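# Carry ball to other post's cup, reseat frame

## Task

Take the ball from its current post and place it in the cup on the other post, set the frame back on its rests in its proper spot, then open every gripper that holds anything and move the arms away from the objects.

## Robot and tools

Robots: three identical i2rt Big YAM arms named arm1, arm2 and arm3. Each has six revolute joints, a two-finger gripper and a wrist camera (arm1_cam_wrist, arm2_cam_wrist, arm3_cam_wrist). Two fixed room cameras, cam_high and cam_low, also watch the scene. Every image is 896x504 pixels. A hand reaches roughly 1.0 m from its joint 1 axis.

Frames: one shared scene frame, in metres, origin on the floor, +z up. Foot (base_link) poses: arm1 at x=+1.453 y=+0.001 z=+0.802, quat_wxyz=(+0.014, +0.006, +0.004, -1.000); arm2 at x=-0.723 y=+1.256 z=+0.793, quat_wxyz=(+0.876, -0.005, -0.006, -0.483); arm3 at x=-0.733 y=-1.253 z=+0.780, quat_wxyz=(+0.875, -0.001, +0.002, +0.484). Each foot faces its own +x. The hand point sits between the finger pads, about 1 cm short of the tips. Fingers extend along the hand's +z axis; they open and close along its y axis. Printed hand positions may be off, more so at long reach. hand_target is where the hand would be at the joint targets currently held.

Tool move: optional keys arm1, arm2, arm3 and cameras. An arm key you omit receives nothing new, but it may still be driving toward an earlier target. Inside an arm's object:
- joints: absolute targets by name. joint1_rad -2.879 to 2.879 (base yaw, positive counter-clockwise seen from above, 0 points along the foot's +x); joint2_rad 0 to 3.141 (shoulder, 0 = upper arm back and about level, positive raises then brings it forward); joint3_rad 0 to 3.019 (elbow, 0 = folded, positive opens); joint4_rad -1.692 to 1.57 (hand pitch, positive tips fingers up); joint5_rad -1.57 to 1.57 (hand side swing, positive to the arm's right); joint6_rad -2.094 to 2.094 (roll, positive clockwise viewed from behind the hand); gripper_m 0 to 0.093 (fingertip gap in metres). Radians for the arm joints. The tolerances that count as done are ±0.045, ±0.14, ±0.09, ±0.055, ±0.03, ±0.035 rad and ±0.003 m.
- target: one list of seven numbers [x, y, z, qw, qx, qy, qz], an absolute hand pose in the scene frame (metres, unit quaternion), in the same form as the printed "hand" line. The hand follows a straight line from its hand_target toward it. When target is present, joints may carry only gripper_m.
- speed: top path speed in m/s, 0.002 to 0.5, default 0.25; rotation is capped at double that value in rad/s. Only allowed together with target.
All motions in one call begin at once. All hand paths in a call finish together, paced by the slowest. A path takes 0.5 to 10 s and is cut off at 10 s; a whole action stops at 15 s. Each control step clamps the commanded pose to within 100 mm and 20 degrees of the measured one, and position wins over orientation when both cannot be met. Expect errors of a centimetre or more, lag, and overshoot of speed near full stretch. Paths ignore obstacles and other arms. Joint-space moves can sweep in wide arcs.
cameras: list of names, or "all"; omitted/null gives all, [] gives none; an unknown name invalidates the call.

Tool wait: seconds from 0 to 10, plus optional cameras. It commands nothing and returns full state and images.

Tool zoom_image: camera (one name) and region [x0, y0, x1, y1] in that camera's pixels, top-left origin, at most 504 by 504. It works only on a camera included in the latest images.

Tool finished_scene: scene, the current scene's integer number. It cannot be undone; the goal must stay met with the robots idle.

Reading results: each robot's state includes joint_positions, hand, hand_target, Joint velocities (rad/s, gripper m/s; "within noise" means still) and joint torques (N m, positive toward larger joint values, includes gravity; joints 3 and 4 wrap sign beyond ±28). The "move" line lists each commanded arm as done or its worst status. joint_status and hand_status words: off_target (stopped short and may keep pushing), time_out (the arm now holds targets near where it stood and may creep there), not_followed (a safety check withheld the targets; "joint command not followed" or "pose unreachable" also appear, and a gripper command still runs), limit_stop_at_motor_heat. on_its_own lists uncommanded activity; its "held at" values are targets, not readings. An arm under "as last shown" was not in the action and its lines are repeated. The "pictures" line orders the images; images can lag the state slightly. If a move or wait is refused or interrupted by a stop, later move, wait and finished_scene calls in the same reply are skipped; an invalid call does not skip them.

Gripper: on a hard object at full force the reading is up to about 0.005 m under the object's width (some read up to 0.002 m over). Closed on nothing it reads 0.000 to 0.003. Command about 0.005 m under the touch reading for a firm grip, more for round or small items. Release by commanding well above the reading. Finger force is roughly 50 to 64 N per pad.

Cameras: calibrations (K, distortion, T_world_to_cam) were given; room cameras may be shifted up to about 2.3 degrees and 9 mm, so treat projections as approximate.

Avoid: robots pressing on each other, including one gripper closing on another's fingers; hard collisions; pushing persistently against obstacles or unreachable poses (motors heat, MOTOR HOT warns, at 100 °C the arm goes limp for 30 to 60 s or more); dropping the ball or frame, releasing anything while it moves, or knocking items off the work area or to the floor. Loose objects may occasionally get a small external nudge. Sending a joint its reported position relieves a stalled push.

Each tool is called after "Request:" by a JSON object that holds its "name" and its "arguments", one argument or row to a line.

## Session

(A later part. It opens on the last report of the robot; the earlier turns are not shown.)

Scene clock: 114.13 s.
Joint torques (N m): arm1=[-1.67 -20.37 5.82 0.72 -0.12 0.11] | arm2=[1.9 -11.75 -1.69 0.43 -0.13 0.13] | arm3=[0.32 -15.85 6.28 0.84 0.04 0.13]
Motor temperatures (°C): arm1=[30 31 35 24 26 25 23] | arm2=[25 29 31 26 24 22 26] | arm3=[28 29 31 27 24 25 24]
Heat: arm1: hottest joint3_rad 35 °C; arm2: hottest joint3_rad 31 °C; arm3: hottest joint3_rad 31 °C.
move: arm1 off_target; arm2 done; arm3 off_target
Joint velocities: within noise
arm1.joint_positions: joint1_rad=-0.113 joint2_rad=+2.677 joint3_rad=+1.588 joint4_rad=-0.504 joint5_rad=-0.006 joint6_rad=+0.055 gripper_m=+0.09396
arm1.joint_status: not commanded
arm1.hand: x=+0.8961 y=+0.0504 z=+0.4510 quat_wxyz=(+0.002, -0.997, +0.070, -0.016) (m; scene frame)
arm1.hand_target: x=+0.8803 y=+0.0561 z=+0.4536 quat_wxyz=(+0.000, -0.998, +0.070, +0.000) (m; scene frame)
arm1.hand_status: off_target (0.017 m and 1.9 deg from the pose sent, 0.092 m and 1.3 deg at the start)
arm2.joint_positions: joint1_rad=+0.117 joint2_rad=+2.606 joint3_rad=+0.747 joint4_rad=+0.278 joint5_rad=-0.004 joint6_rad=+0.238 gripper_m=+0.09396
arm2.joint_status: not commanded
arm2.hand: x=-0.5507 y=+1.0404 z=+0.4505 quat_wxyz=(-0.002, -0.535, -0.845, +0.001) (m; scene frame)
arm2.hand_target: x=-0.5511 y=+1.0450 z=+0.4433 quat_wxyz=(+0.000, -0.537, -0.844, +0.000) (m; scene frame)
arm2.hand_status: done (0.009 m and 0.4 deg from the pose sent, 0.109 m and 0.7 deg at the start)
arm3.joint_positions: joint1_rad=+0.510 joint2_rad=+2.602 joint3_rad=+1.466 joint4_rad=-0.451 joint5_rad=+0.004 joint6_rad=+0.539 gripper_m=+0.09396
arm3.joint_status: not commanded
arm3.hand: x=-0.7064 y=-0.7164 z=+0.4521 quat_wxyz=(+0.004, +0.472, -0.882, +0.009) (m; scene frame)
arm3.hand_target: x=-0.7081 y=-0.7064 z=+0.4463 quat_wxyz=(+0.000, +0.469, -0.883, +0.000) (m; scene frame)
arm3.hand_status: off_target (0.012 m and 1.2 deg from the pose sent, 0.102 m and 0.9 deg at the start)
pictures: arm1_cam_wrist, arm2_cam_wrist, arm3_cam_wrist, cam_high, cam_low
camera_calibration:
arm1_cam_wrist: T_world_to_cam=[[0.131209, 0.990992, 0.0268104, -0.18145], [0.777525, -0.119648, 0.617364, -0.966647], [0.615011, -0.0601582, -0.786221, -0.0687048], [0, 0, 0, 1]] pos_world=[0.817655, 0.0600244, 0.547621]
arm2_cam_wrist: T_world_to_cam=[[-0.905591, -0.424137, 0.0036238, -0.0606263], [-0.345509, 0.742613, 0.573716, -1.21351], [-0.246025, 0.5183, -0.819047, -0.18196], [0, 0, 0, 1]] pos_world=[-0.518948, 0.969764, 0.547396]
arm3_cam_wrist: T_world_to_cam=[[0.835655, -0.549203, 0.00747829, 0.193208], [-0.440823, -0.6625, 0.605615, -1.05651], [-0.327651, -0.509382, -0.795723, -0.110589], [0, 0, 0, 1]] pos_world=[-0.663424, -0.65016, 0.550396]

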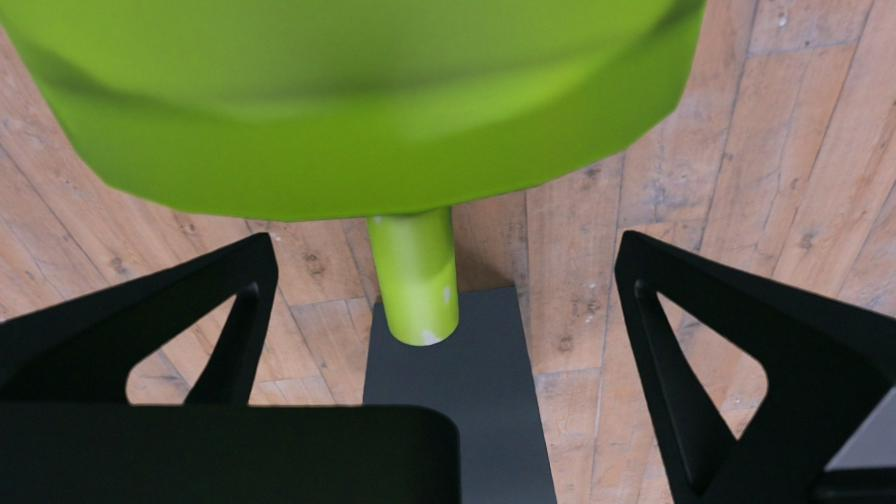

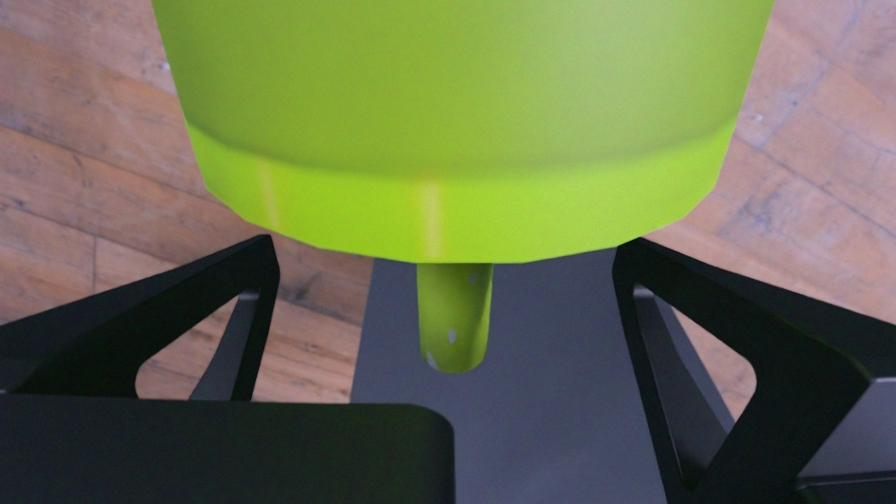

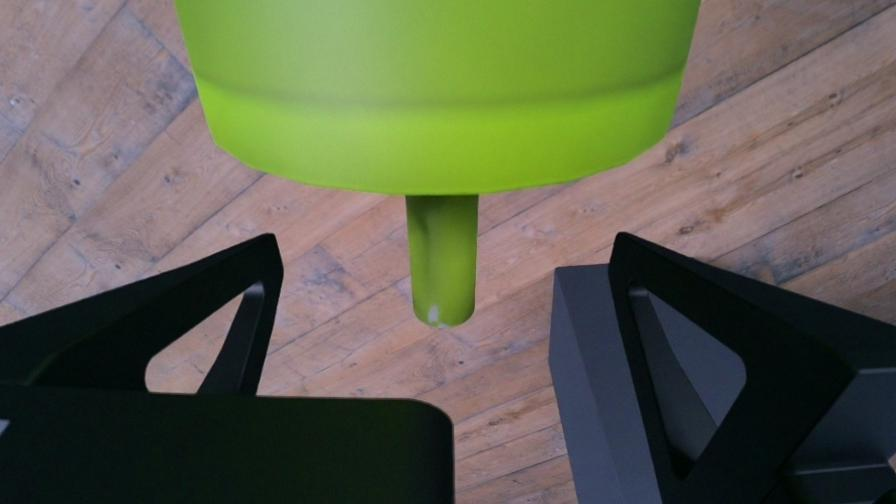

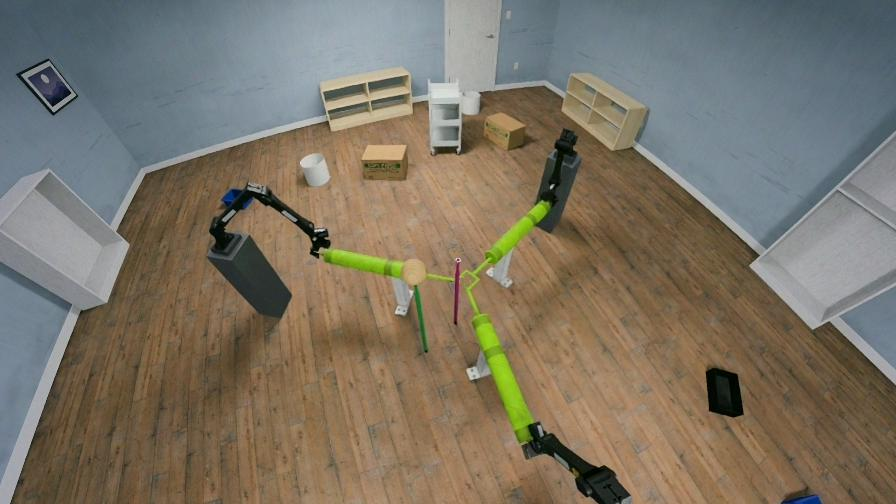

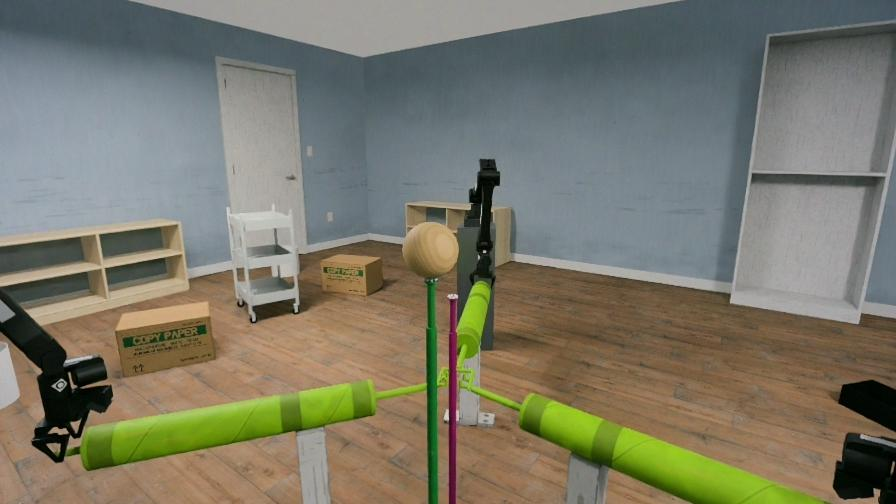

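Request:
{"name": "move", "arguments": {
  "arm2": {"target":[-0.557,1.059,0.437,0,0.537,0.843,0],"speed":0.1},
  "arm3": {"target":[-0.708,-0.706,0.435,0,-0.469,0.883,0],"speed":0.1},
  "arm1": {"target":[0.88,0.0515,0.446,0,-0.9976,0.0698,0],"speed":0.1},
  "cameras": []
}}

Request:
{"name": "move", "arguments": {
  "arm1": {"joints":{"gripper_m":0.01}},
  "arm2": {"joints":{"gripper_m":0.01}},
  "arm3": {"joints":{"gripper_m":0.01}}
}}

Scene clock: 124.57 s.
Joint torques (N m): arm1=[-0.97 -20.89 5.89 0.73 -0.12 0.18] | arm2=[2.08 -11.52 -3.19 0.53 -0.13 0.14] | arm3=[0.32 -15.74 6.38 0.84 0.04 0.12]
Motor temperatures (°C): arm1=[30 33 33 24 26 25 23] | arm2=[25 29 30 26 24 22 26] | arm3=[28 29 31 27 24 25 24]
Heat: arm1: hottest joint2_rad 33 °C; arm2: hottest joint3_rad 30 °C; arm3: hottest joint3_rad 31 °C.
move: arm1 off_target; arm2 off_target; arm3 off_target
Joint velocities: within noise
arm1.joint_positions: joint1_rad=-0.113 joint2_rad=+2.691 joint3_rad=+1.598 joint4_rad=-0.498 joint5_rad=-0.006 joint6_rad=+0.055 gripper_m=+0.09396
arm1.joint_status: not commanded
arm1.hand: x=+0.8957 y=+0.0504 z=+0.4452 quat_wxyz=(+0.002, -0.997, +0.070, -0.015) (m; scene frame)
arm1.hand_target: x=+0.8803 y=+0.0515 z=+0.4464 quat_wxyz=(+0.000, -0.998, +0.070, +0.000) (m; scene frame)
arm1.hand_status: off_target (0.016 m and 1.8 deg from the pose sent, 0.017 m and 1.9 deg at the start)
arm2.joint_positions: joint1_rad=+0.132 joint2_rad=+2.636 joint3_rad=+0.747 joint4_rad=+0.328 joint5_rad=-0.004 joint6_rad=+0.254 gripper_m=+0.09396
arm2.joint_status: not commanded
arm2.hand: x=-0.5488 y=+1.0444 z=+0.4431 quat_wxyz=(-0.012, -0.535, -0.845, +0.004) (m; scene frame)
arm2.hand_target: x=-0.5573 y=+1.0589 z=+0.4376 quat_wxyz=(+0.000, -0.537, -0.843, +0.000) (m; scene frame)
arm2.hand_status: off_target (0.018 m and 1.5 deg from the pose sent, 0.024 m and 0.4 deg at the start)
arm3.joint_positions: joint1_rad=+0.510 joint2_rad=+2.627 joint3_rad=+1.481 joint4_rad=-0.442 joint5_rad=+0.004 joint6_rad=+0.539 gripper_m=+0.09396
arm3.joint_status: not commanded
arm3.hand: x=-0.7065 y=-0.7169 z=+0.4417 quat_wxyz=(+0.005, +0.472, -0.882, +0.009) (m; scene frame)
arm3.hand_target: x=-0.7081 y=-0.7064 z=+0.4353 quat_wxyz=(+0.000, +0.469, -0.883, +0.000) (m; scene frame)
arm3.hand_status: off_target (0.013 m and 1.2 deg from the pose sent, 0.020 m and 1.2 deg at the start)
pictures: none
No camera images: "cameras" was empty.

Scene clock: 125.40 s.
Joint torques (N m): arm1=[-1.32 -20.25 5.86 0.7 0.25 0.4] | arm2=[2.08 -11.63 -3.08 0.46 -0.43 0.12] | arm3=[0.32 -15.85 6.31 0.77 0.18 0.12]
Motor temperatures (°C): arm1=[30 33 33 24 26 25 23] | arm2=[25 29 30 26 24 22 26] | arm3=[28 29 31 27 24 25 24]
Heat: arm1: hottest joint2_rad 33 °C; arm2: hottest joint3_rad 30 °C; arm3: hottest joint3_rad 31 °C.
move: arm1 off_target; arm2 off_target; arm3 off_target
Joint velocities: within noise
arm1.joint_positions: joint1_rad=-0.109 joint2_rad=+2.691 joint3_rad=+1.598 joint4_rad=-0.498 joint5_rad=-0.016 joint6_rad=+0.032 gripper_m=+0.01887
arm1.joint_status: gripper_m off_target (ended at +0.01891, target +0.01000)
arm1.hand: x=+0.8956 y=+0.0467 z=+0.4449 quat_wxyz=(-0.004, -0.998, +0.056, -0.016) (m; scene frame)
arm1.hand_target: x=+0.8803 y=+0.0516 z=+0.4464 quat_wxyz=(+0.000, -0.998, +0.070, +0.000) (m; scene frame)
arm1.hand_status: not commanded
arm2.joint_positions: joint1_rad=+0.132 joint2_rad=+2.638 joint3_rad=+0.745 joint4_rad=+0.328 joint5_rad=+0.004 joint6_rad=+0.255 gripper_m=+0.01798
arm2.joint_status: gripper_m off_target (ended at +0.01801, target +0.01000)
arm2.hand: x=-0.5512 y=+1.0451 z=+0.4428 quat_wxyz=(-0.009, -0.536, -0.844, +0.007) (m; scene frame)
arm2.hand_target: x=-0.5572 y=+1.0588 z=+0.4376 quat_wxyz=(+0.000, -0.537, -0.844, +0.000) (m; scene frame)
arm2.hand_status: not commanded
arm3.joint_positions: joint1_rad=+0.510 joint2_rad=+2.627 joint3_rad=+1.482 joint4_rad=-0.440 joint5_rad=+0.001 joint6_rad=+0.539 gripper_m=+0.01717
arm3.joint_status: gripper_m off_target (ended at +0.01720, target +0.01000)
arm3.hand: x=-0.7069 y=-0.7157 z=+0.4418 quat_wxyz=(+0.005, +0.472, -0.882, +0.007) (m; scene frame)
arm3.hand_target: x=-0.7080 y=-0.7063 z=+0.4354 quat_wxyz=(+0.000, +0.469, -0.883, +0.000) (m; scene frame)
arm3.hand_status: not commanded
pictures: arm1_cam_wrist, arm2_cam_wrist, arm3_cam_wrist, cam_high, cam_low
camera_calibration:
arm1_cam_wrist: T_world_to_cam=[[0.105118, 0.994335, 0.0157582, -0.149577], [0.781625, -0.0924069, 0.616866, -0.967717], [0.614827, -0.0525267, -0.786911, -0.0732986], [0, 0, 0, 1]] pos_world=[0.817181, 0.0554555, 0.541629]
arm2_cam_wrist: T_world_to_cam=[[-0.906444, -0.422264, 0.00728668, -0.0630551], [-0.346525, 0.753501, 0.55871, -1.21803], [-0.241413, 0.503914, -0.829331, -0.168643], [0, 0, 0, 1]] pos_world=[-0.519947, 0.976145, 0.541125]
arm3_cam_wrist: T_world_to_cam=[[0.835659, -0.549236, 0.00369158, 0.195744], [-0.439048, -0.66394, 0.605326, -1.04969], [-0.330016, -0.507467, -0.795969, -0.118709], [0, 0, 0, 1]] pos_world=[-0.663617, -0.649665, 0.540196]

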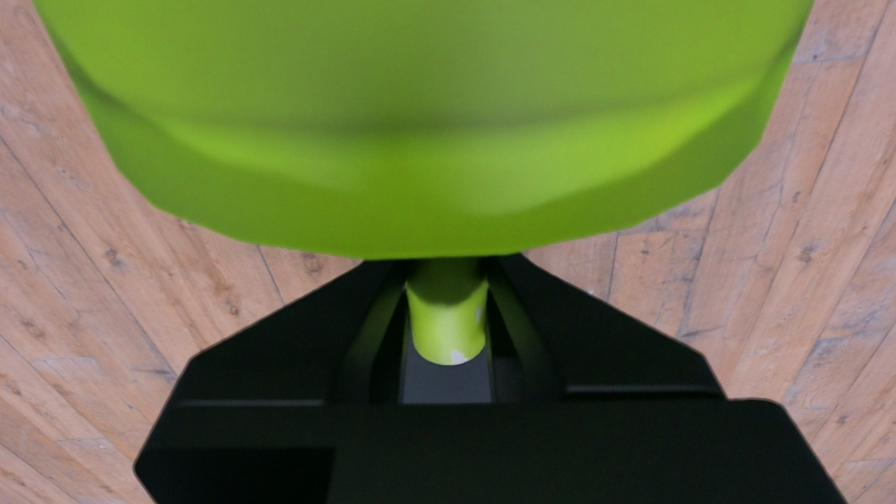

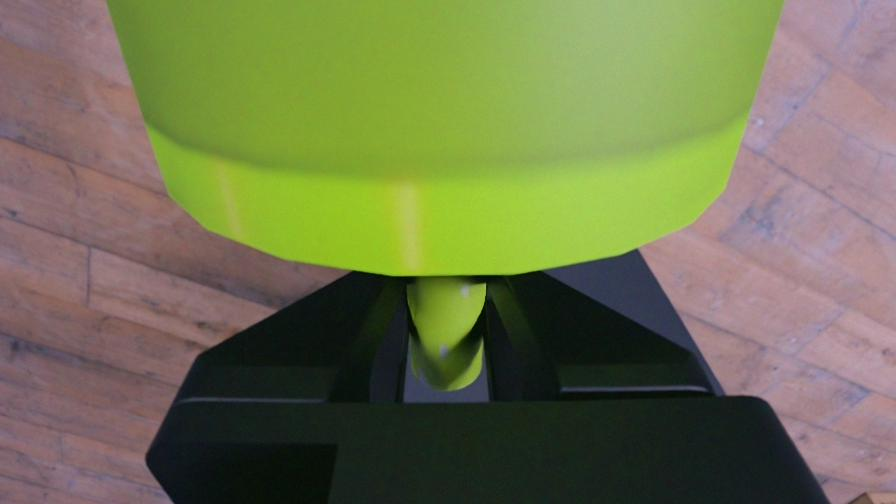

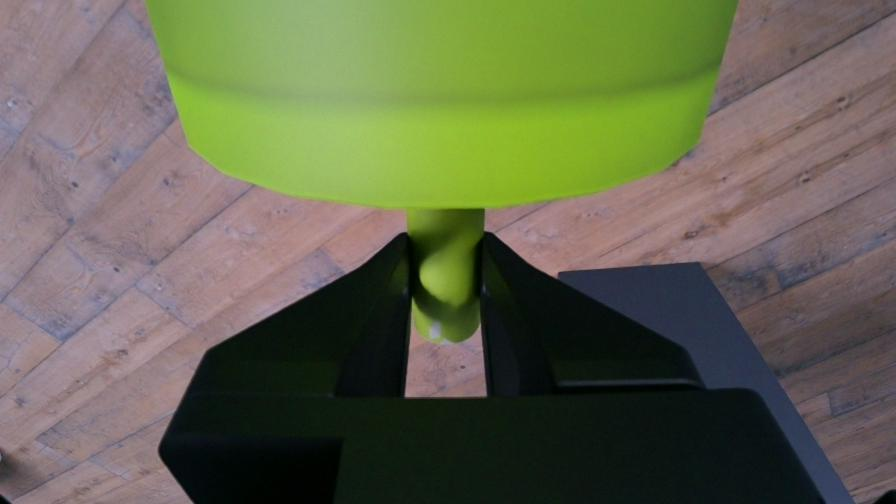

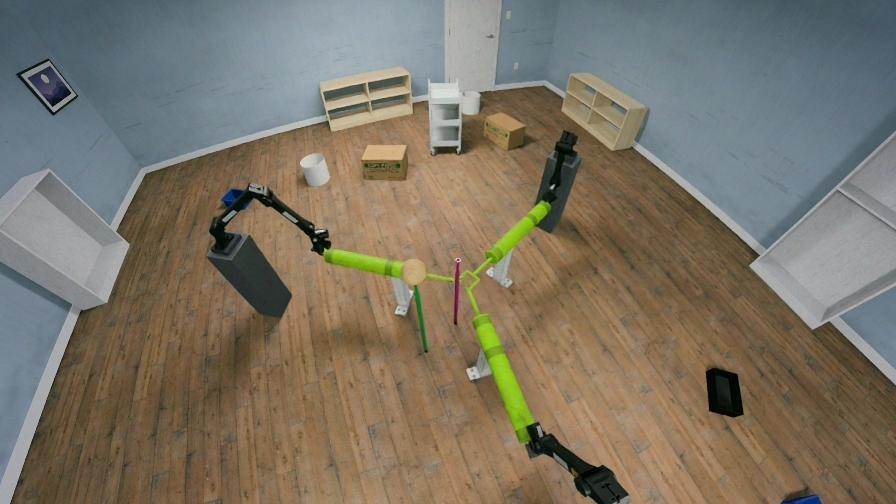

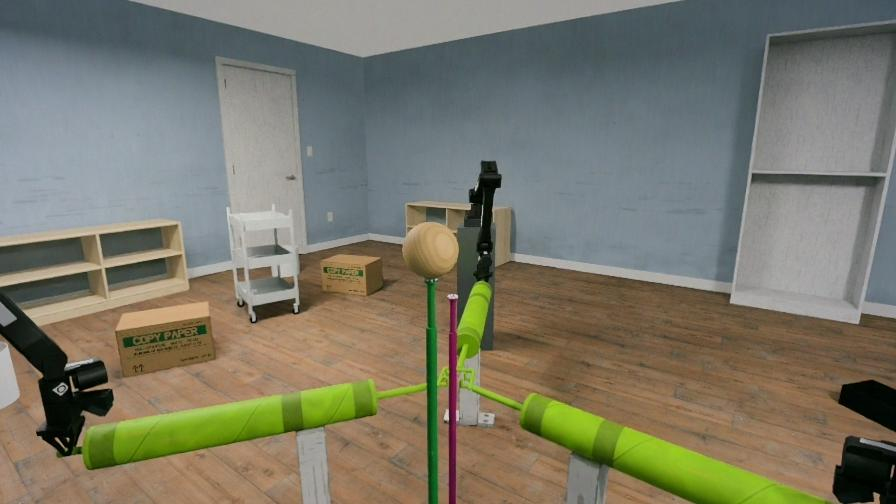

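Request:
{"name": "move", "arguments": {
  "arm1": {"target":[0.8803,0.0516,0.62,0,-0.9976,0.0698,0],"speed":0.1},
  "arm2": {"target":[-0.5572,1.0588,0.611,0,0.537,0.843,0],"speed":0.1},
  "arm3": {"target":[-0.708,-0.7063,0.609,0,-0.469,0.883,0],"speed":0.1},
  "cameras": ["cam_high","cam_low"]
}}

Request:
{"name": "move", "arguments": {
  "arm1": {"target":[0.8803,0.0516,0.85,0,-0.9976,0.0698,0],"speed":0.12},
  "arm2": {"target":[-0.5572,1.0588,0.841,0,0.537,0.843,0],"speed":0.12},
  "arm3": {"target":[-0.708,-0.7063,0.839,0,-0.469,0.883,0],"speed":0.12},
  "cameras": ["cam_high","cam_low"]
}}

Scene clock: 145.73 s.
Joint torques (N m): arm1=[-1.61 -23.88 5.24 -0.21 0.1 0.39] | arm2=[1.67 -13.33 -1.25 -0.54 -0.35 0.08] | arm3=[0.21 -19.9 5.37 -0.55 0.29 0.12]
Motor temperatures (°C): arm1=[30 35 33 24 26 25 25] | arm2=[25 30 29 26 24 22 27] | arm3=[28 31 30 27 24 25 25]
Heat: arm1: hottest joint2_rad 35 °C; arm2: hottest joint2_rad 30 °C; arm3: hottest joint2_rad 31 °C.
move: arm1 off_target; arm2 off_target; arm3 off_target
Joint velocities: within noise
arm1.joint_positions: joint1_rad=-0.109 joint2_rad=+2.367 joint3_rad=+1.435 joint4_rad=-0.673 joint5_rad=-0.013 joint6_rad=+0.029 gripper_m=+0.01887
arm1.joint_status: not commanded
arm1.hand: x=+0.8972 y=+0.0458 z=+0.5904 quat_wxyz=(-0.002, -0.998, +0.055, -0.022) (m; scene frame)
arm1.hand_target: x=+0.8808 y=+0.0516 z=+0.6193 quat_wxyz=(+0.000, -0.998, +0.070, +0.000) (m; scene frame)
arm1.hand_status: off_target (0.035 m and 3.0 deg from the pose sent, 0.176 m and 2.4 deg at the start)
arm2.joint_positions: joint1_rad=+0.132 joint2_rad=+2.051 joint3_rad=+0.500 joint4_rad=-0.024 joint5_rad=+0.001 joint6_rad=+0.255 gripper_m=+0.01798
arm2.joint_status: not commanded
arm2.hand: x=-0.5540 y=+1.0503 z=+0.6044 quat_wxyz=(-0.004, -0.536, -0.844, +0.005) (m; scene frame)
arm2.hand_target: x=-0.5573 y=+1.0587 z=+0.6105 quat_wxyz=(+0.000, -0.537, -0.844, +0.000) (m; scene frame)
arm2.hand_status: off_target (0.011 m and 0.8 deg from the pose sent, 0.169 m and 1.4 deg at the start)
arm3.joint_positions: joint1_rad=+0.511 joint2_rad=+2.305 joint3_rad=+1.344 joint4_rad=-0.625 joint5_rad=-0.002 joint6_rad=+0.540 gripper_m=+0.01717
arm3.joint_status: not commanded
arm3.hand: x=-0.7077 y=-0.7133 z=+0.5850 quat_wxyz=(+0.007, +0.472, -0.882, +0.007) (m; scene frame)
arm3.hand_target: x=-0.7079 y=-0.7064 z=+0.6082 quat_wxyz=(+0.000, +0.469, -0.883, +0.000) (m; scene frame)
arm3.hand_status: off_target (0.025 m and 1.1 deg from the pose sent, 0.167 m and 1.0 deg at the start)
pictures: cam_high, cam_low

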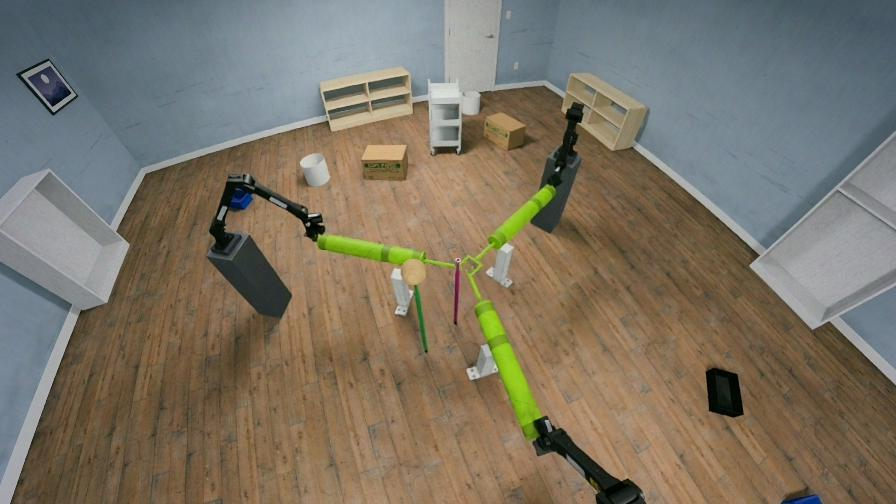

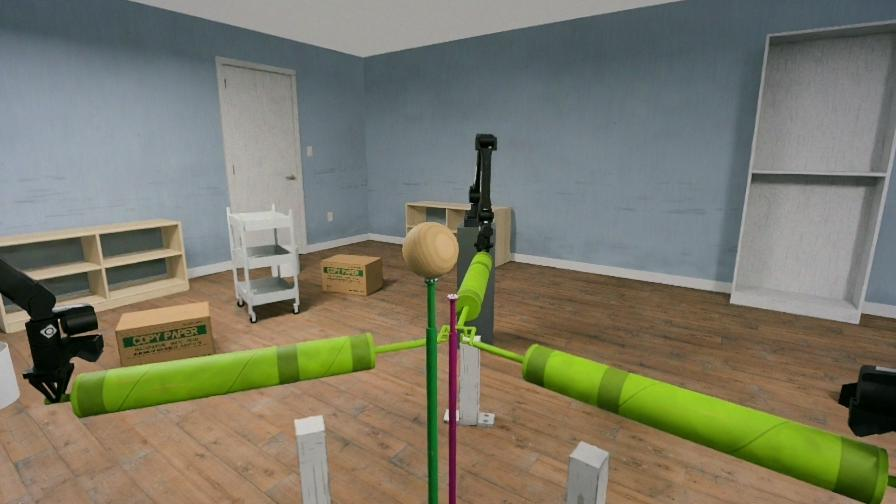

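Scene clock: 148.40 s.
Joint torques (N m): arm1=[-1.49 -21.89 11.15 -0.94 0 0.42] | arm2=[1.38 -8.35 7.53 -1.76 -0.55 0.04] | arm3=[0.03 -18.02 10.54 -1.73 0.31 0.12]
Motor temperatures (°C): arm1=[30 36 33 24 26 25 25] | arm2=[25 30 29 26 24 22 27] | arm3=[28 32 30 27 24 25 25]
Heat: arm1: hottest joint2_rad 36 °C; arm2: hottest joint2_rad 30 °C; arm3: hottest joint2_rad 32 °C.
move: arm1 off_target; arm2 off_target; arm3 off_target
Joint velocities: within noise
arm1.joint_positions: joint1_rad=-0.114 joint2_rad=+1.981 joint3_rad=+1.461 joint4_rad=-1.101 joint5_rad=-0.010 joint6_rad=+0.023 gripper_m=+0.01887
arm1.joint_status: not commanded
arm1.hand: x=+0.9005 y=+0.0465 z=+0.8110 quat_wxyz=(-0.001, -0.998, +0.054, -0.031) (m; scene frame)
arm1.hand_target: x=+0.8819 y=+0.0515 z=+0.8498 quat_wxyz=(+0.000, -0.998, +0.070, +0.001) (m; scene frame)
arm1.hand_status: off_target (0.044 m and 3.9 deg from the pose sent, 0.260 m and 3.0 deg at the start)
arm2.joint_positions: joint1_rad=+0.132 joint2_rad=+1.226 joint3_rad=+0.578 joint4_rad=-0.922 joint5_rad=+0.007 joint6_rad=+0.255 gripper_m=+0.01798
arm2.joint_status: not commanded
arm2.hand: x=-0.5570 y=+1.0541 z=+0.8305 quat_wxyz=(-0.006, -0.536, -0.844, +0.008) (m; scene frame)
arm2.hand_target: x=-0.5571 y=+1.0586 z=+0.8404 quat_wxyz=(+0.000, -0.537, -0.843, +0.000) (m; scene frame)
arm2.hand_status: off_target (0.012 m and 1.1 deg from the pose sent, 0.237 m and 0.8 deg at the start)
arm3.joint_positions: joint1_rad=+0.515 joint2_rad=+1.918 joint3_rad=+1.405 joint4_rad=-1.066 joint5_rad=-0.002 joint6_rad=+0.542 gripper_m=+0.01717
arm3.joint_status: not commanded
arm3.hand: x=-0.7090 y=-0.7084 z=+0.8075 quat_wxyz=(+0.005, +0.473, -0.881, +0.004) (m; scene frame)
arm3.hand_target: x=-0.7079 y=-0.7065 z=+0.8382 quat_wxyz=(+0.000, +0.469, -0.883, -0.001) (m; scene frame)
arm3.hand_status: off_target (0.032 m and 0.9 deg from the pose sent, 0.254 m and 1.1 deg at the start)
pictures: cam_high, cam_low

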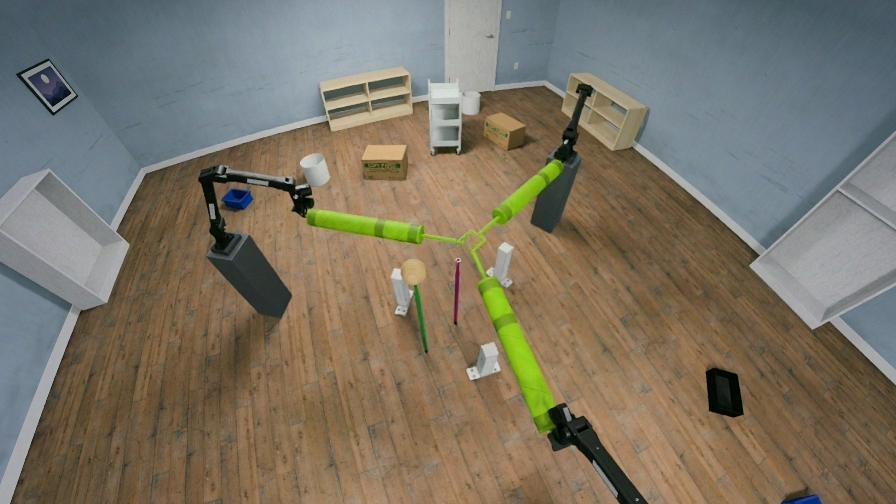

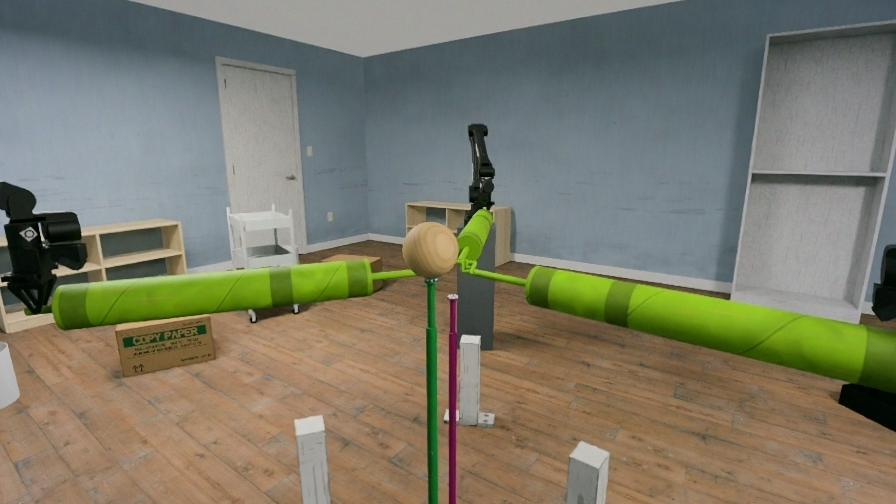

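Request:
{"name": "move", "arguments": {
  "arm1": {"target":[0.9803,-0.1434,0.873,0,-0.9976,0.0698,0],"speed":0.1},
  "arm2": {"target":[-0.4572,0.8638,0.85,0,0.537,0.843,0],"speed":0.1},
  "arm3": {"target":[-0.608,-0.9013,0.866,0,-0.469,0.883,0],"speed":0.1},
  "cameras": ["cam_high","cam_low"]
}}

Request:
{"name": "zoom_image", "arguments": {
  "camera": "cam_high",
  "region": [380, 220, 520, 320]
}}

Request:
{"name": "zoom_image", "arguments": {
  "camera": "cam_low",
  "region": [380, 200, 520, 300]
}}

Scene clock: 167.60 s.
Joint torques (N m): arm1=[-0.38 -19.19 8.55 0.27 0.46 0.61] | arm2=[1.85 -14.39 9.59 -1.22 -0.61 0.01] | arm3=[-2.08 -12.1 8.47 -0.77 0.37 -0.13]
Motor temperatures (°C): arm1=[30 38 36 24 26 25 25] | arm2=[25 30 31 26 24 22 28] | arm3=[27 32 32 27 24 25 26]
Heat: arm1: hottest joint2_rad 38 °C; arm2: hottest joint3_rad 31 °C; arm3: hottest joint2_rad 32 °C.
move: arm1 off_target; arm2 off_target; arm3 off_target
Joint velocities: within noise
arm1.joint_positions: joint1_rad=+0.259 joint2_rad=+1.773 joint3_rad=+1.241 joint4_rad=-1.095 joint5_rad=-0.019 joint6_rad=+0.388 gripper_m=+0.01887
arm1.joint_status: not commanded
arm1.hand: x=+0.9928 y=-0.1386 z=+0.8438 quat_wxyz=(+0.005, -0.998, +0.051, -0.035) (m; scene frame)
arm1.hand_target: x=+0.9810 y=-0.1432 z=+0.8728 quat_wxyz=(-0.001, -0.998, +0.070, +0.000) (m; scene frame)
arm1.hand_status: off_target (0.032 m and 4.6 deg from the pose sent, 0.215 m and 3.9 deg at the start)
arm2.joint_positions: joint1_rad=+0.024 joint2_rad=+1.719 joint3_rad=+1.154 joint4_rad=-1.004 joint5_rad=+0.010 joint6_rad=+0.157 gripper_m=+0.01798
arm2.joint_status: not commanded
arm2.hand: x=-0.4663 y=+0.8663 z=+0.8449 quat_wxyz=(-0.005, -0.540, -0.842, +0.009) (m; scene frame)
arm2.hand_target: x=-0.4574 y=+0.8640 z=+0.8501 quat_wxyz=(-0.001, -0.537, -0.843, +0.000) (m; scene frame)
arm2.hand_status: off_target (0.011 m and 1.3 deg from the pose sent, 0.216 m and 1.1 deg at the start)
arm3.joint_positions: joint1_rad=+0.244 joint2_rad=+1.473 joint3_rad=+0.930 joint4_rad=-1.040 joint5_rad=-0.005 joint6_rad=+0.270 gripper_m=+0.01717
arm3.joint_status: not commanded
arm3.hand: x=-0.6164 y=-0.8947 z=+0.8490 quat_wxyz=(+0.008, +0.473, -0.881, +0.003) (m; scene frame)
arm3.hand_target: x=-0.6083 y=-0.9012 z=+0.8650 quat_wxyz=(+0.000, +0.469, -0.883, +0.000) (m; scene frame)
arm3.hand_status: off_target (0.020 m and 1.1 deg from the pose sent, 0.225 m and 0.9 deg at the start)
pictures: cam_high, cam_low

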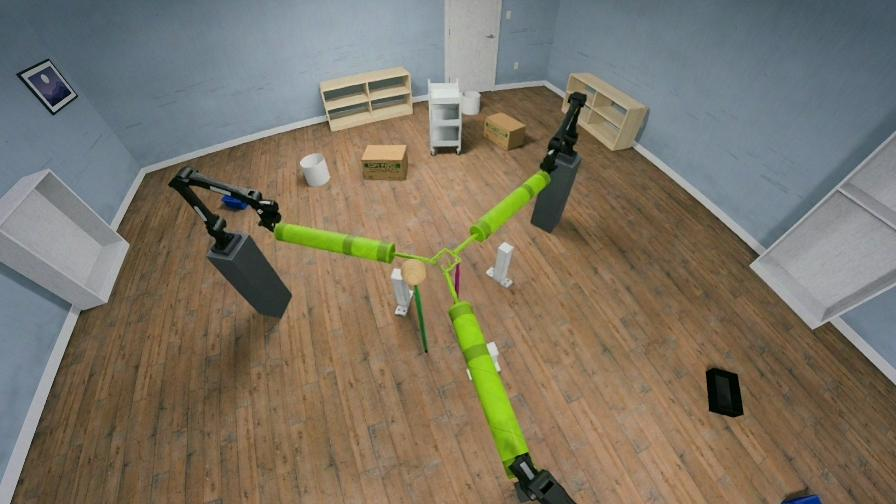

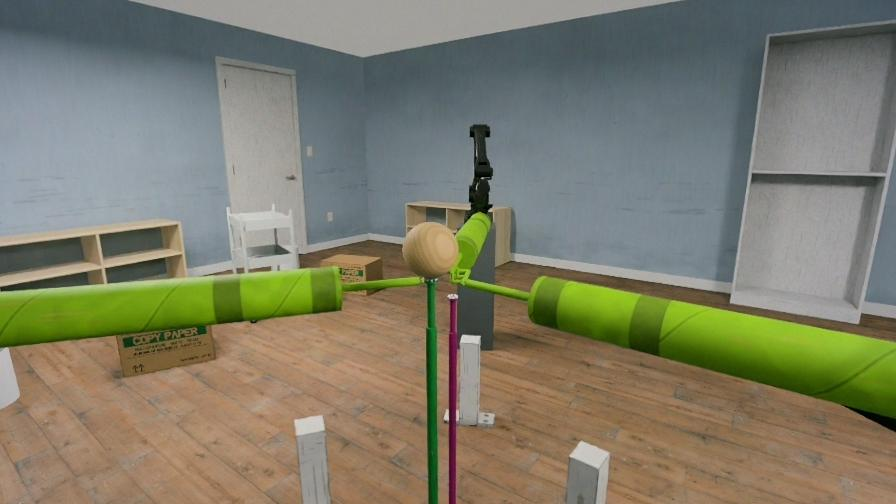

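Scaled by 3.600 from the camera's 896x504 image, which has a finer 1280x720 frame.

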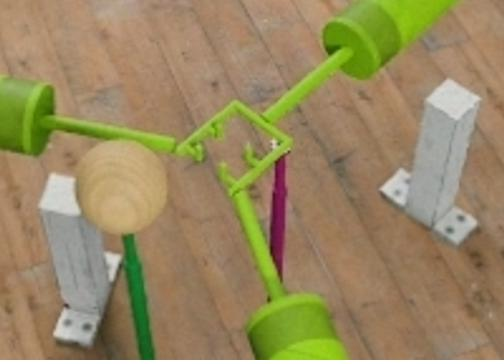

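Scaled by 3.600 from the camera's 896x504 image, which has a finer 1280x720 frame.

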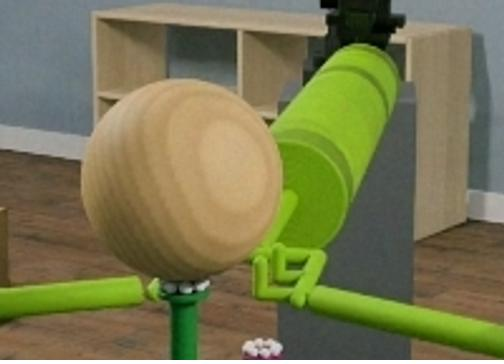

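Request:
{"name": "move", "arguments": {
  "arm1": {"target":[1.027,-0.236,0.873,0,-0.9976,0.0698,0],"speed":0.08},
  "arm2": {"target":[-0.4062,0.7708,0.85,0,0.537,0.843,0],"speed":0.08},
  "arm3": {"target":[-0.559,-0.9943,0.866,0,-0.469,0.883,0],"speed":0.08},
  "cameras": ["cam_high","cam_low"]
}}

Request:
{"name": "zoom_image", "arguments": {
  "camera": "cam_high",
  "region": [380, 220, 480, 320]
}}

Request:
{"name": "zoom_image", "arguments": {
  "camera": "cam_low",
  "region": [380, 210, 500, 310]
}}

Scene clock: 180.10 s.
Joint torques (N m): arm1=[-0.79 -18.78 8.77 0.47 0.61 0.61] | arm2=[2.37 -18.55 10.58 -1.16 -0.63 0.07] | arm3=[-2.32 -9.35 8.84 -0.61 0.45 -0.14]
Motor temperatures (°C): arm1=[30 36 35 24 26 25 26] | arm2=[25 30 35 26 24 22 28] | arm3=[27 33 32 27 24 25 26]
Heat: arm1: hottest joint2_rad 36 °C; arm2: hottest joint3_rad 35 °C; arm3: hottest joint2_rad 33 °C.
move: arm1 off_target; arm2 off_target; arm3 off_target
Joint velocities: within noise
arm1.joint_positions: joint1_rad=+0.477 joint2_rad=+1.755 joint3_rad=+1.215 joint4_rad=-1.095 joint5_rad=-0.020 joint6_rad=+0.602 gripper_m=+0.01887
arm1.joint_status: not commanded
arm1.hand: x=+1.0426 y=-0.2300 z=+0.8436 quat_wxyz=(+0.013, -0.998, +0.048, -0.038) (m; scene frame)
arm1.hand_target: x=+1.0279 y=-0.2357 z=+0.8729 quat_wxyz=(-0.001, -0.998, +0.070, -0.001) (m; scene frame)
arm1.hand_status: off_target (0.034 m and 5.2 deg from the pose sent, 0.107 m and 4.6 deg at the start)
arm2.joint_positions: joint1_rad=+0.001 joint2_rad=+1.961 joint3_rad=+1.511 joint4_rad=-1.125 joint5_rad=+0.010 joint6_rad=+0.134 gripper_m=+0.01798
arm2.joint_status: not commanded
arm2.hand: x=-0.4200 y=+0.7726 z=+0.8448 quat_wxyz=(-0.002, -0.540, -0.842, +0.008) (m; scene frame)
arm2.hand_target: x=-0.4065 y=+0.7712 z=+0.8499 quat_wxyz=(-0.001, -0.537, -0.843, +0.000) (m; scene frame)
arm2.hand_status: off_target (0.015 m and 1.1 deg from the pose sent, 0.113 m and 1.3 deg at the start)
arm3.joint_positions: joint1_rad=-0.004 joint2_rad=+1.303 joint3_rad=+0.771 joint4_rad=-1.052 joint5_rad=-0.008 joint6_rad=+0.020 gripper_m=+0.01717
arm3.joint_status: not commanded
arm3.hand: x=-0.5668 y=-0.9878 z=+0.8522 quat_wxyz=(+0.010, +0.474, -0.880, +0.001) (m; scene frame)
arm3.hand_target: x=-0.5593 y=-0.9940 z=+0.8653 quat_wxyz=(+0.000, +0.469, -0.883, +0.000) (m; scene frame)
arm3.hand_status: off_target (0.017 m and 1.3 deg from the pose sent, 0.116 m and 1.1 deg at the start)
pictures: cam_high, cam_low

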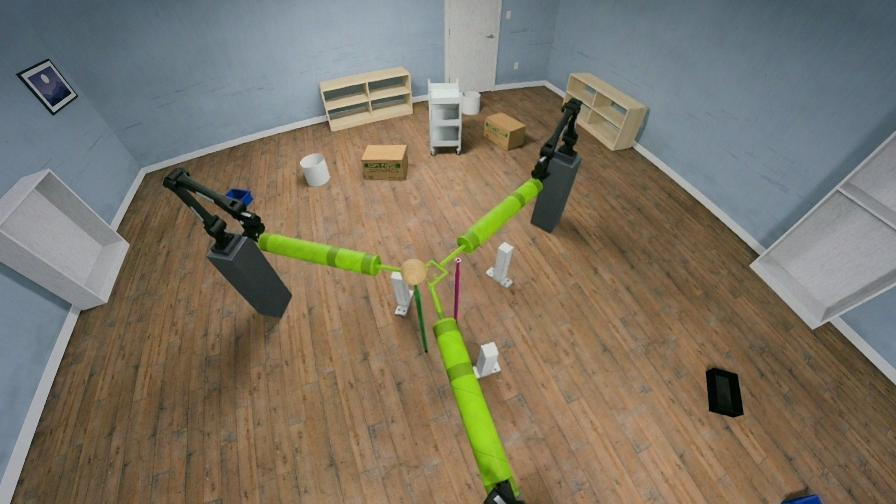

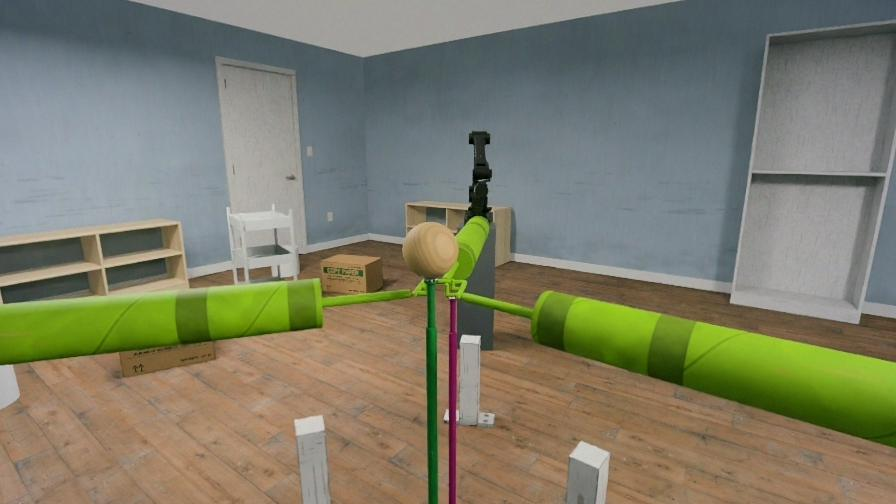

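Scaled by 5.040 from the camera's 896x504 image, which has a finer 1280x720 frame.

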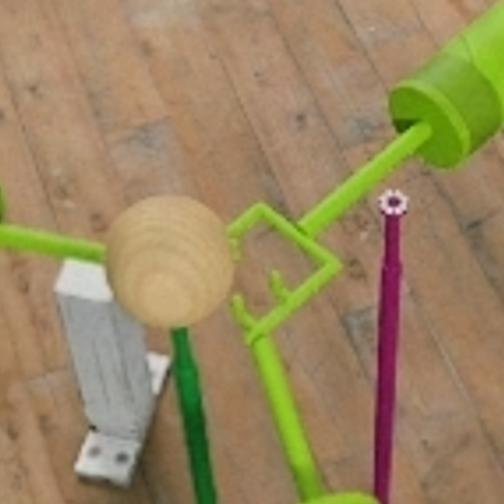

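Scaled by 4.200 from the camera's 896x504 image, which has a finer 1280x720 frame.

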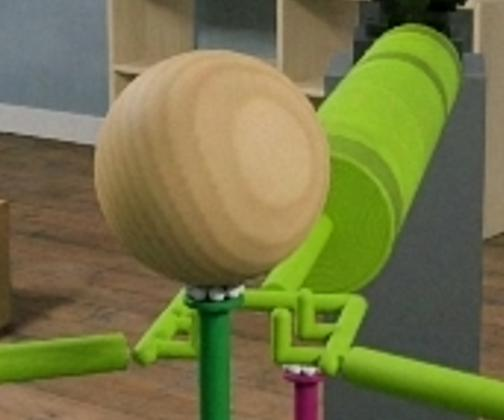

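Request:
{"name": "move", "arguments": {
  "arm1": {"target":[1.057,-0.303,0.873,0,-0.9976,0.0698,0],"speed":0.06},
  "arm2": {"target":[-0.3762,0.7038,0.85,0,0.537,0.843,0],"speed":0.06},
  "arm3": {"target":[-0.529,-1.0613,0.866,0,-0.469,0.883,0],"speed":0.06},
  "cameras": ["cam_high","cam_low"]
}}

Request:
{"name": "zoom_image", "arguments": {
  "camera": "cam_high",
  "region": [370, 230, 460, 320]
}}

Request:
{"name": "zoom_image", "arguments": {
  "camera": "cam_low",
  "region": [380, 210, 500, 310]
}}

Scene clock: 194.20 s.
Joint torques (N m): arm1=[-0.56 -16.91 11.58 -0.02 0.65 0.65] | arm2=[2.14 -21.36 11.55 -1.07 -0.62 0.07] | arm3=[-1.85 -7.94 8.59 -0.83 0.3 -0.08]
Motor temperatures (°C): arm1=[30 34 37 24 26 25 26] | arm2=[25 32 36 26 24 22 28] | arm3=[27 31 32 27 24 25 26]
Heat: arm1: hottest joint3_rad 37 °C; arm2: hottest joint3_rad 36 °C; arm3: hottest joint3_rad 32 °C.
move: arm1 off_target; arm2 off_target; arm3 off_target
Joint velocities: within noise
arm1.joint_positions: joint1_rad=+0.624 joint2_rad=+1.755 joint3_rad=+1.215 joint4_rad=-1.092 joint5_rad=-0.019 joint6_rad=+0.745 gripper_m=+0.01887
arm1.joint_status: not commanded
arm1.hand: x=+1.0801 y=-0.2875 z=+0.8434 quat_wxyz=(+0.017, -0.998, +0.047, -0.035) (m; scene frame)
arm1.hand_target: x=+1.0585 y=-0.3020 z=+0.8736 quat_wxyz=(-0.001, -0.998, +0.070, +0.000) (m; scene frame)
arm1.hand_status: off_target (0.041 m and 5.2 deg from the pose sent, 0.080 m and 5.2 deg at the start)
arm2.joint_positions: joint1_rad=-0.013 joint2_rad=+2.145 joint3_rad=+1.813 joint4_rad=-1.251 joint5_rad=+0.010 joint6_rad=+0.116 gripper_m=+0.01798
arm2.joint_status: not commanded
arm2.hand: x=-0.3900 y=+0.7077 z=+0.8445 quat_wxyz=(+0.001, -0.539, -0.842, +0.007) (m; scene frame)
arm2.hand_target: x=-0.3765 y=+0.7043 z=+0.8502 quat_wxyz=(-0.001, -0.537, -0.843, +0.001) (m; scene frame)
arm2.hand_status: off_target (0.015 m and 0.8 deg from the pose sent, 0.082 m and 1.1 deg at the start)
arm3.joint_positions: joint1_rad=-0.234 joint2_rad=+1.209 joint3_rad=+0.701 joint4_rad=-1.063 joint5_rad=-0.007 joint6_rad=-0.211 gripper_m=+0.01717
arm3.joint_status: not commanded
arm3.hand: x=-0.5303 y=-1.0525 z=+0.8556 quat_wxyz=(+0.003, +0.474, -0.880, -0.002) (m; scene frame)
arm3.hand_target: x=-0.5291 y=-1.0609 z=+0.8654 quat_wxyz=(+0.000, +0.469, -0.883, +0.000) (m; scene frame)
arm3.hand_status: off_target (0.014 m and 0.8 deg from the pose sent, 0.084 m and 1.3 deg at the start)
pictures: cam_high, cam_low

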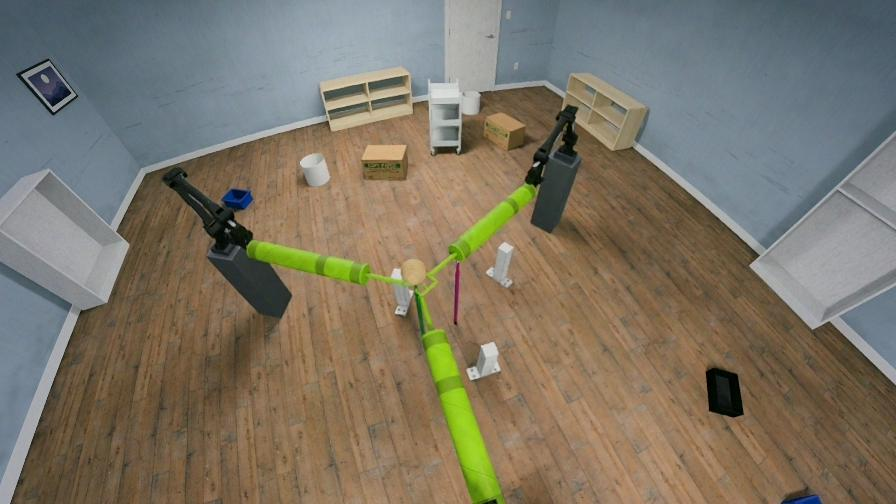

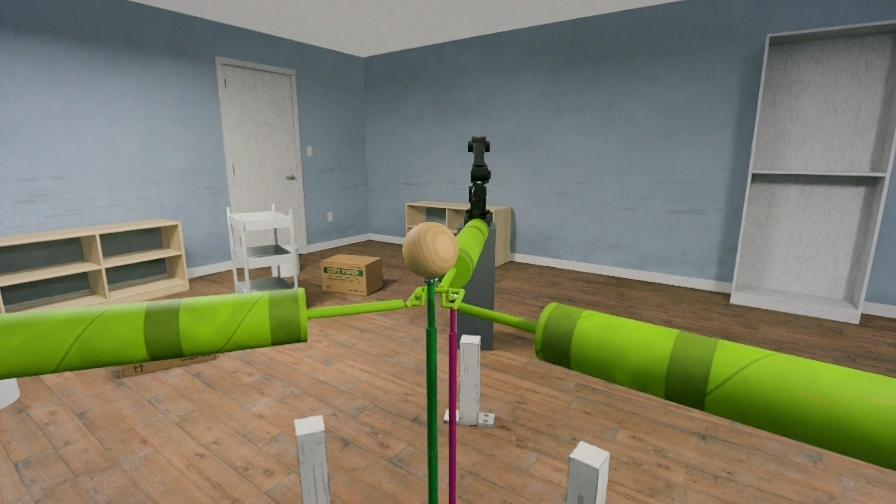

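Scaled by 5.600 from the camera's 896x504 image, which has a finer 1280x720 frame.

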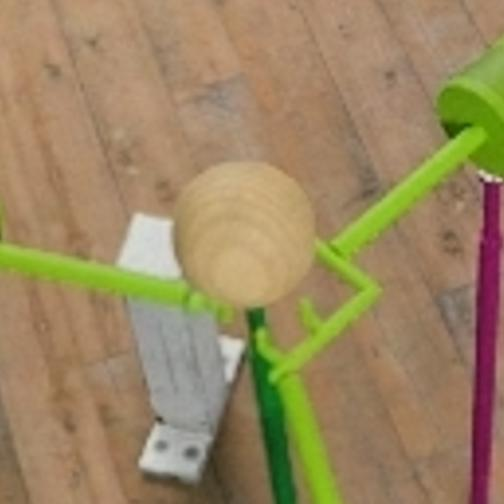

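Scaled by 4.200 from the camera's 896x504 image, which has a finer 1280x720 frame.

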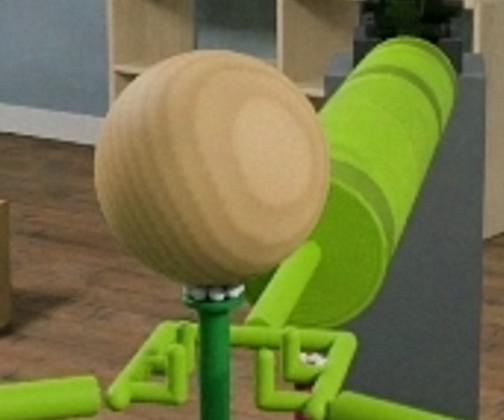

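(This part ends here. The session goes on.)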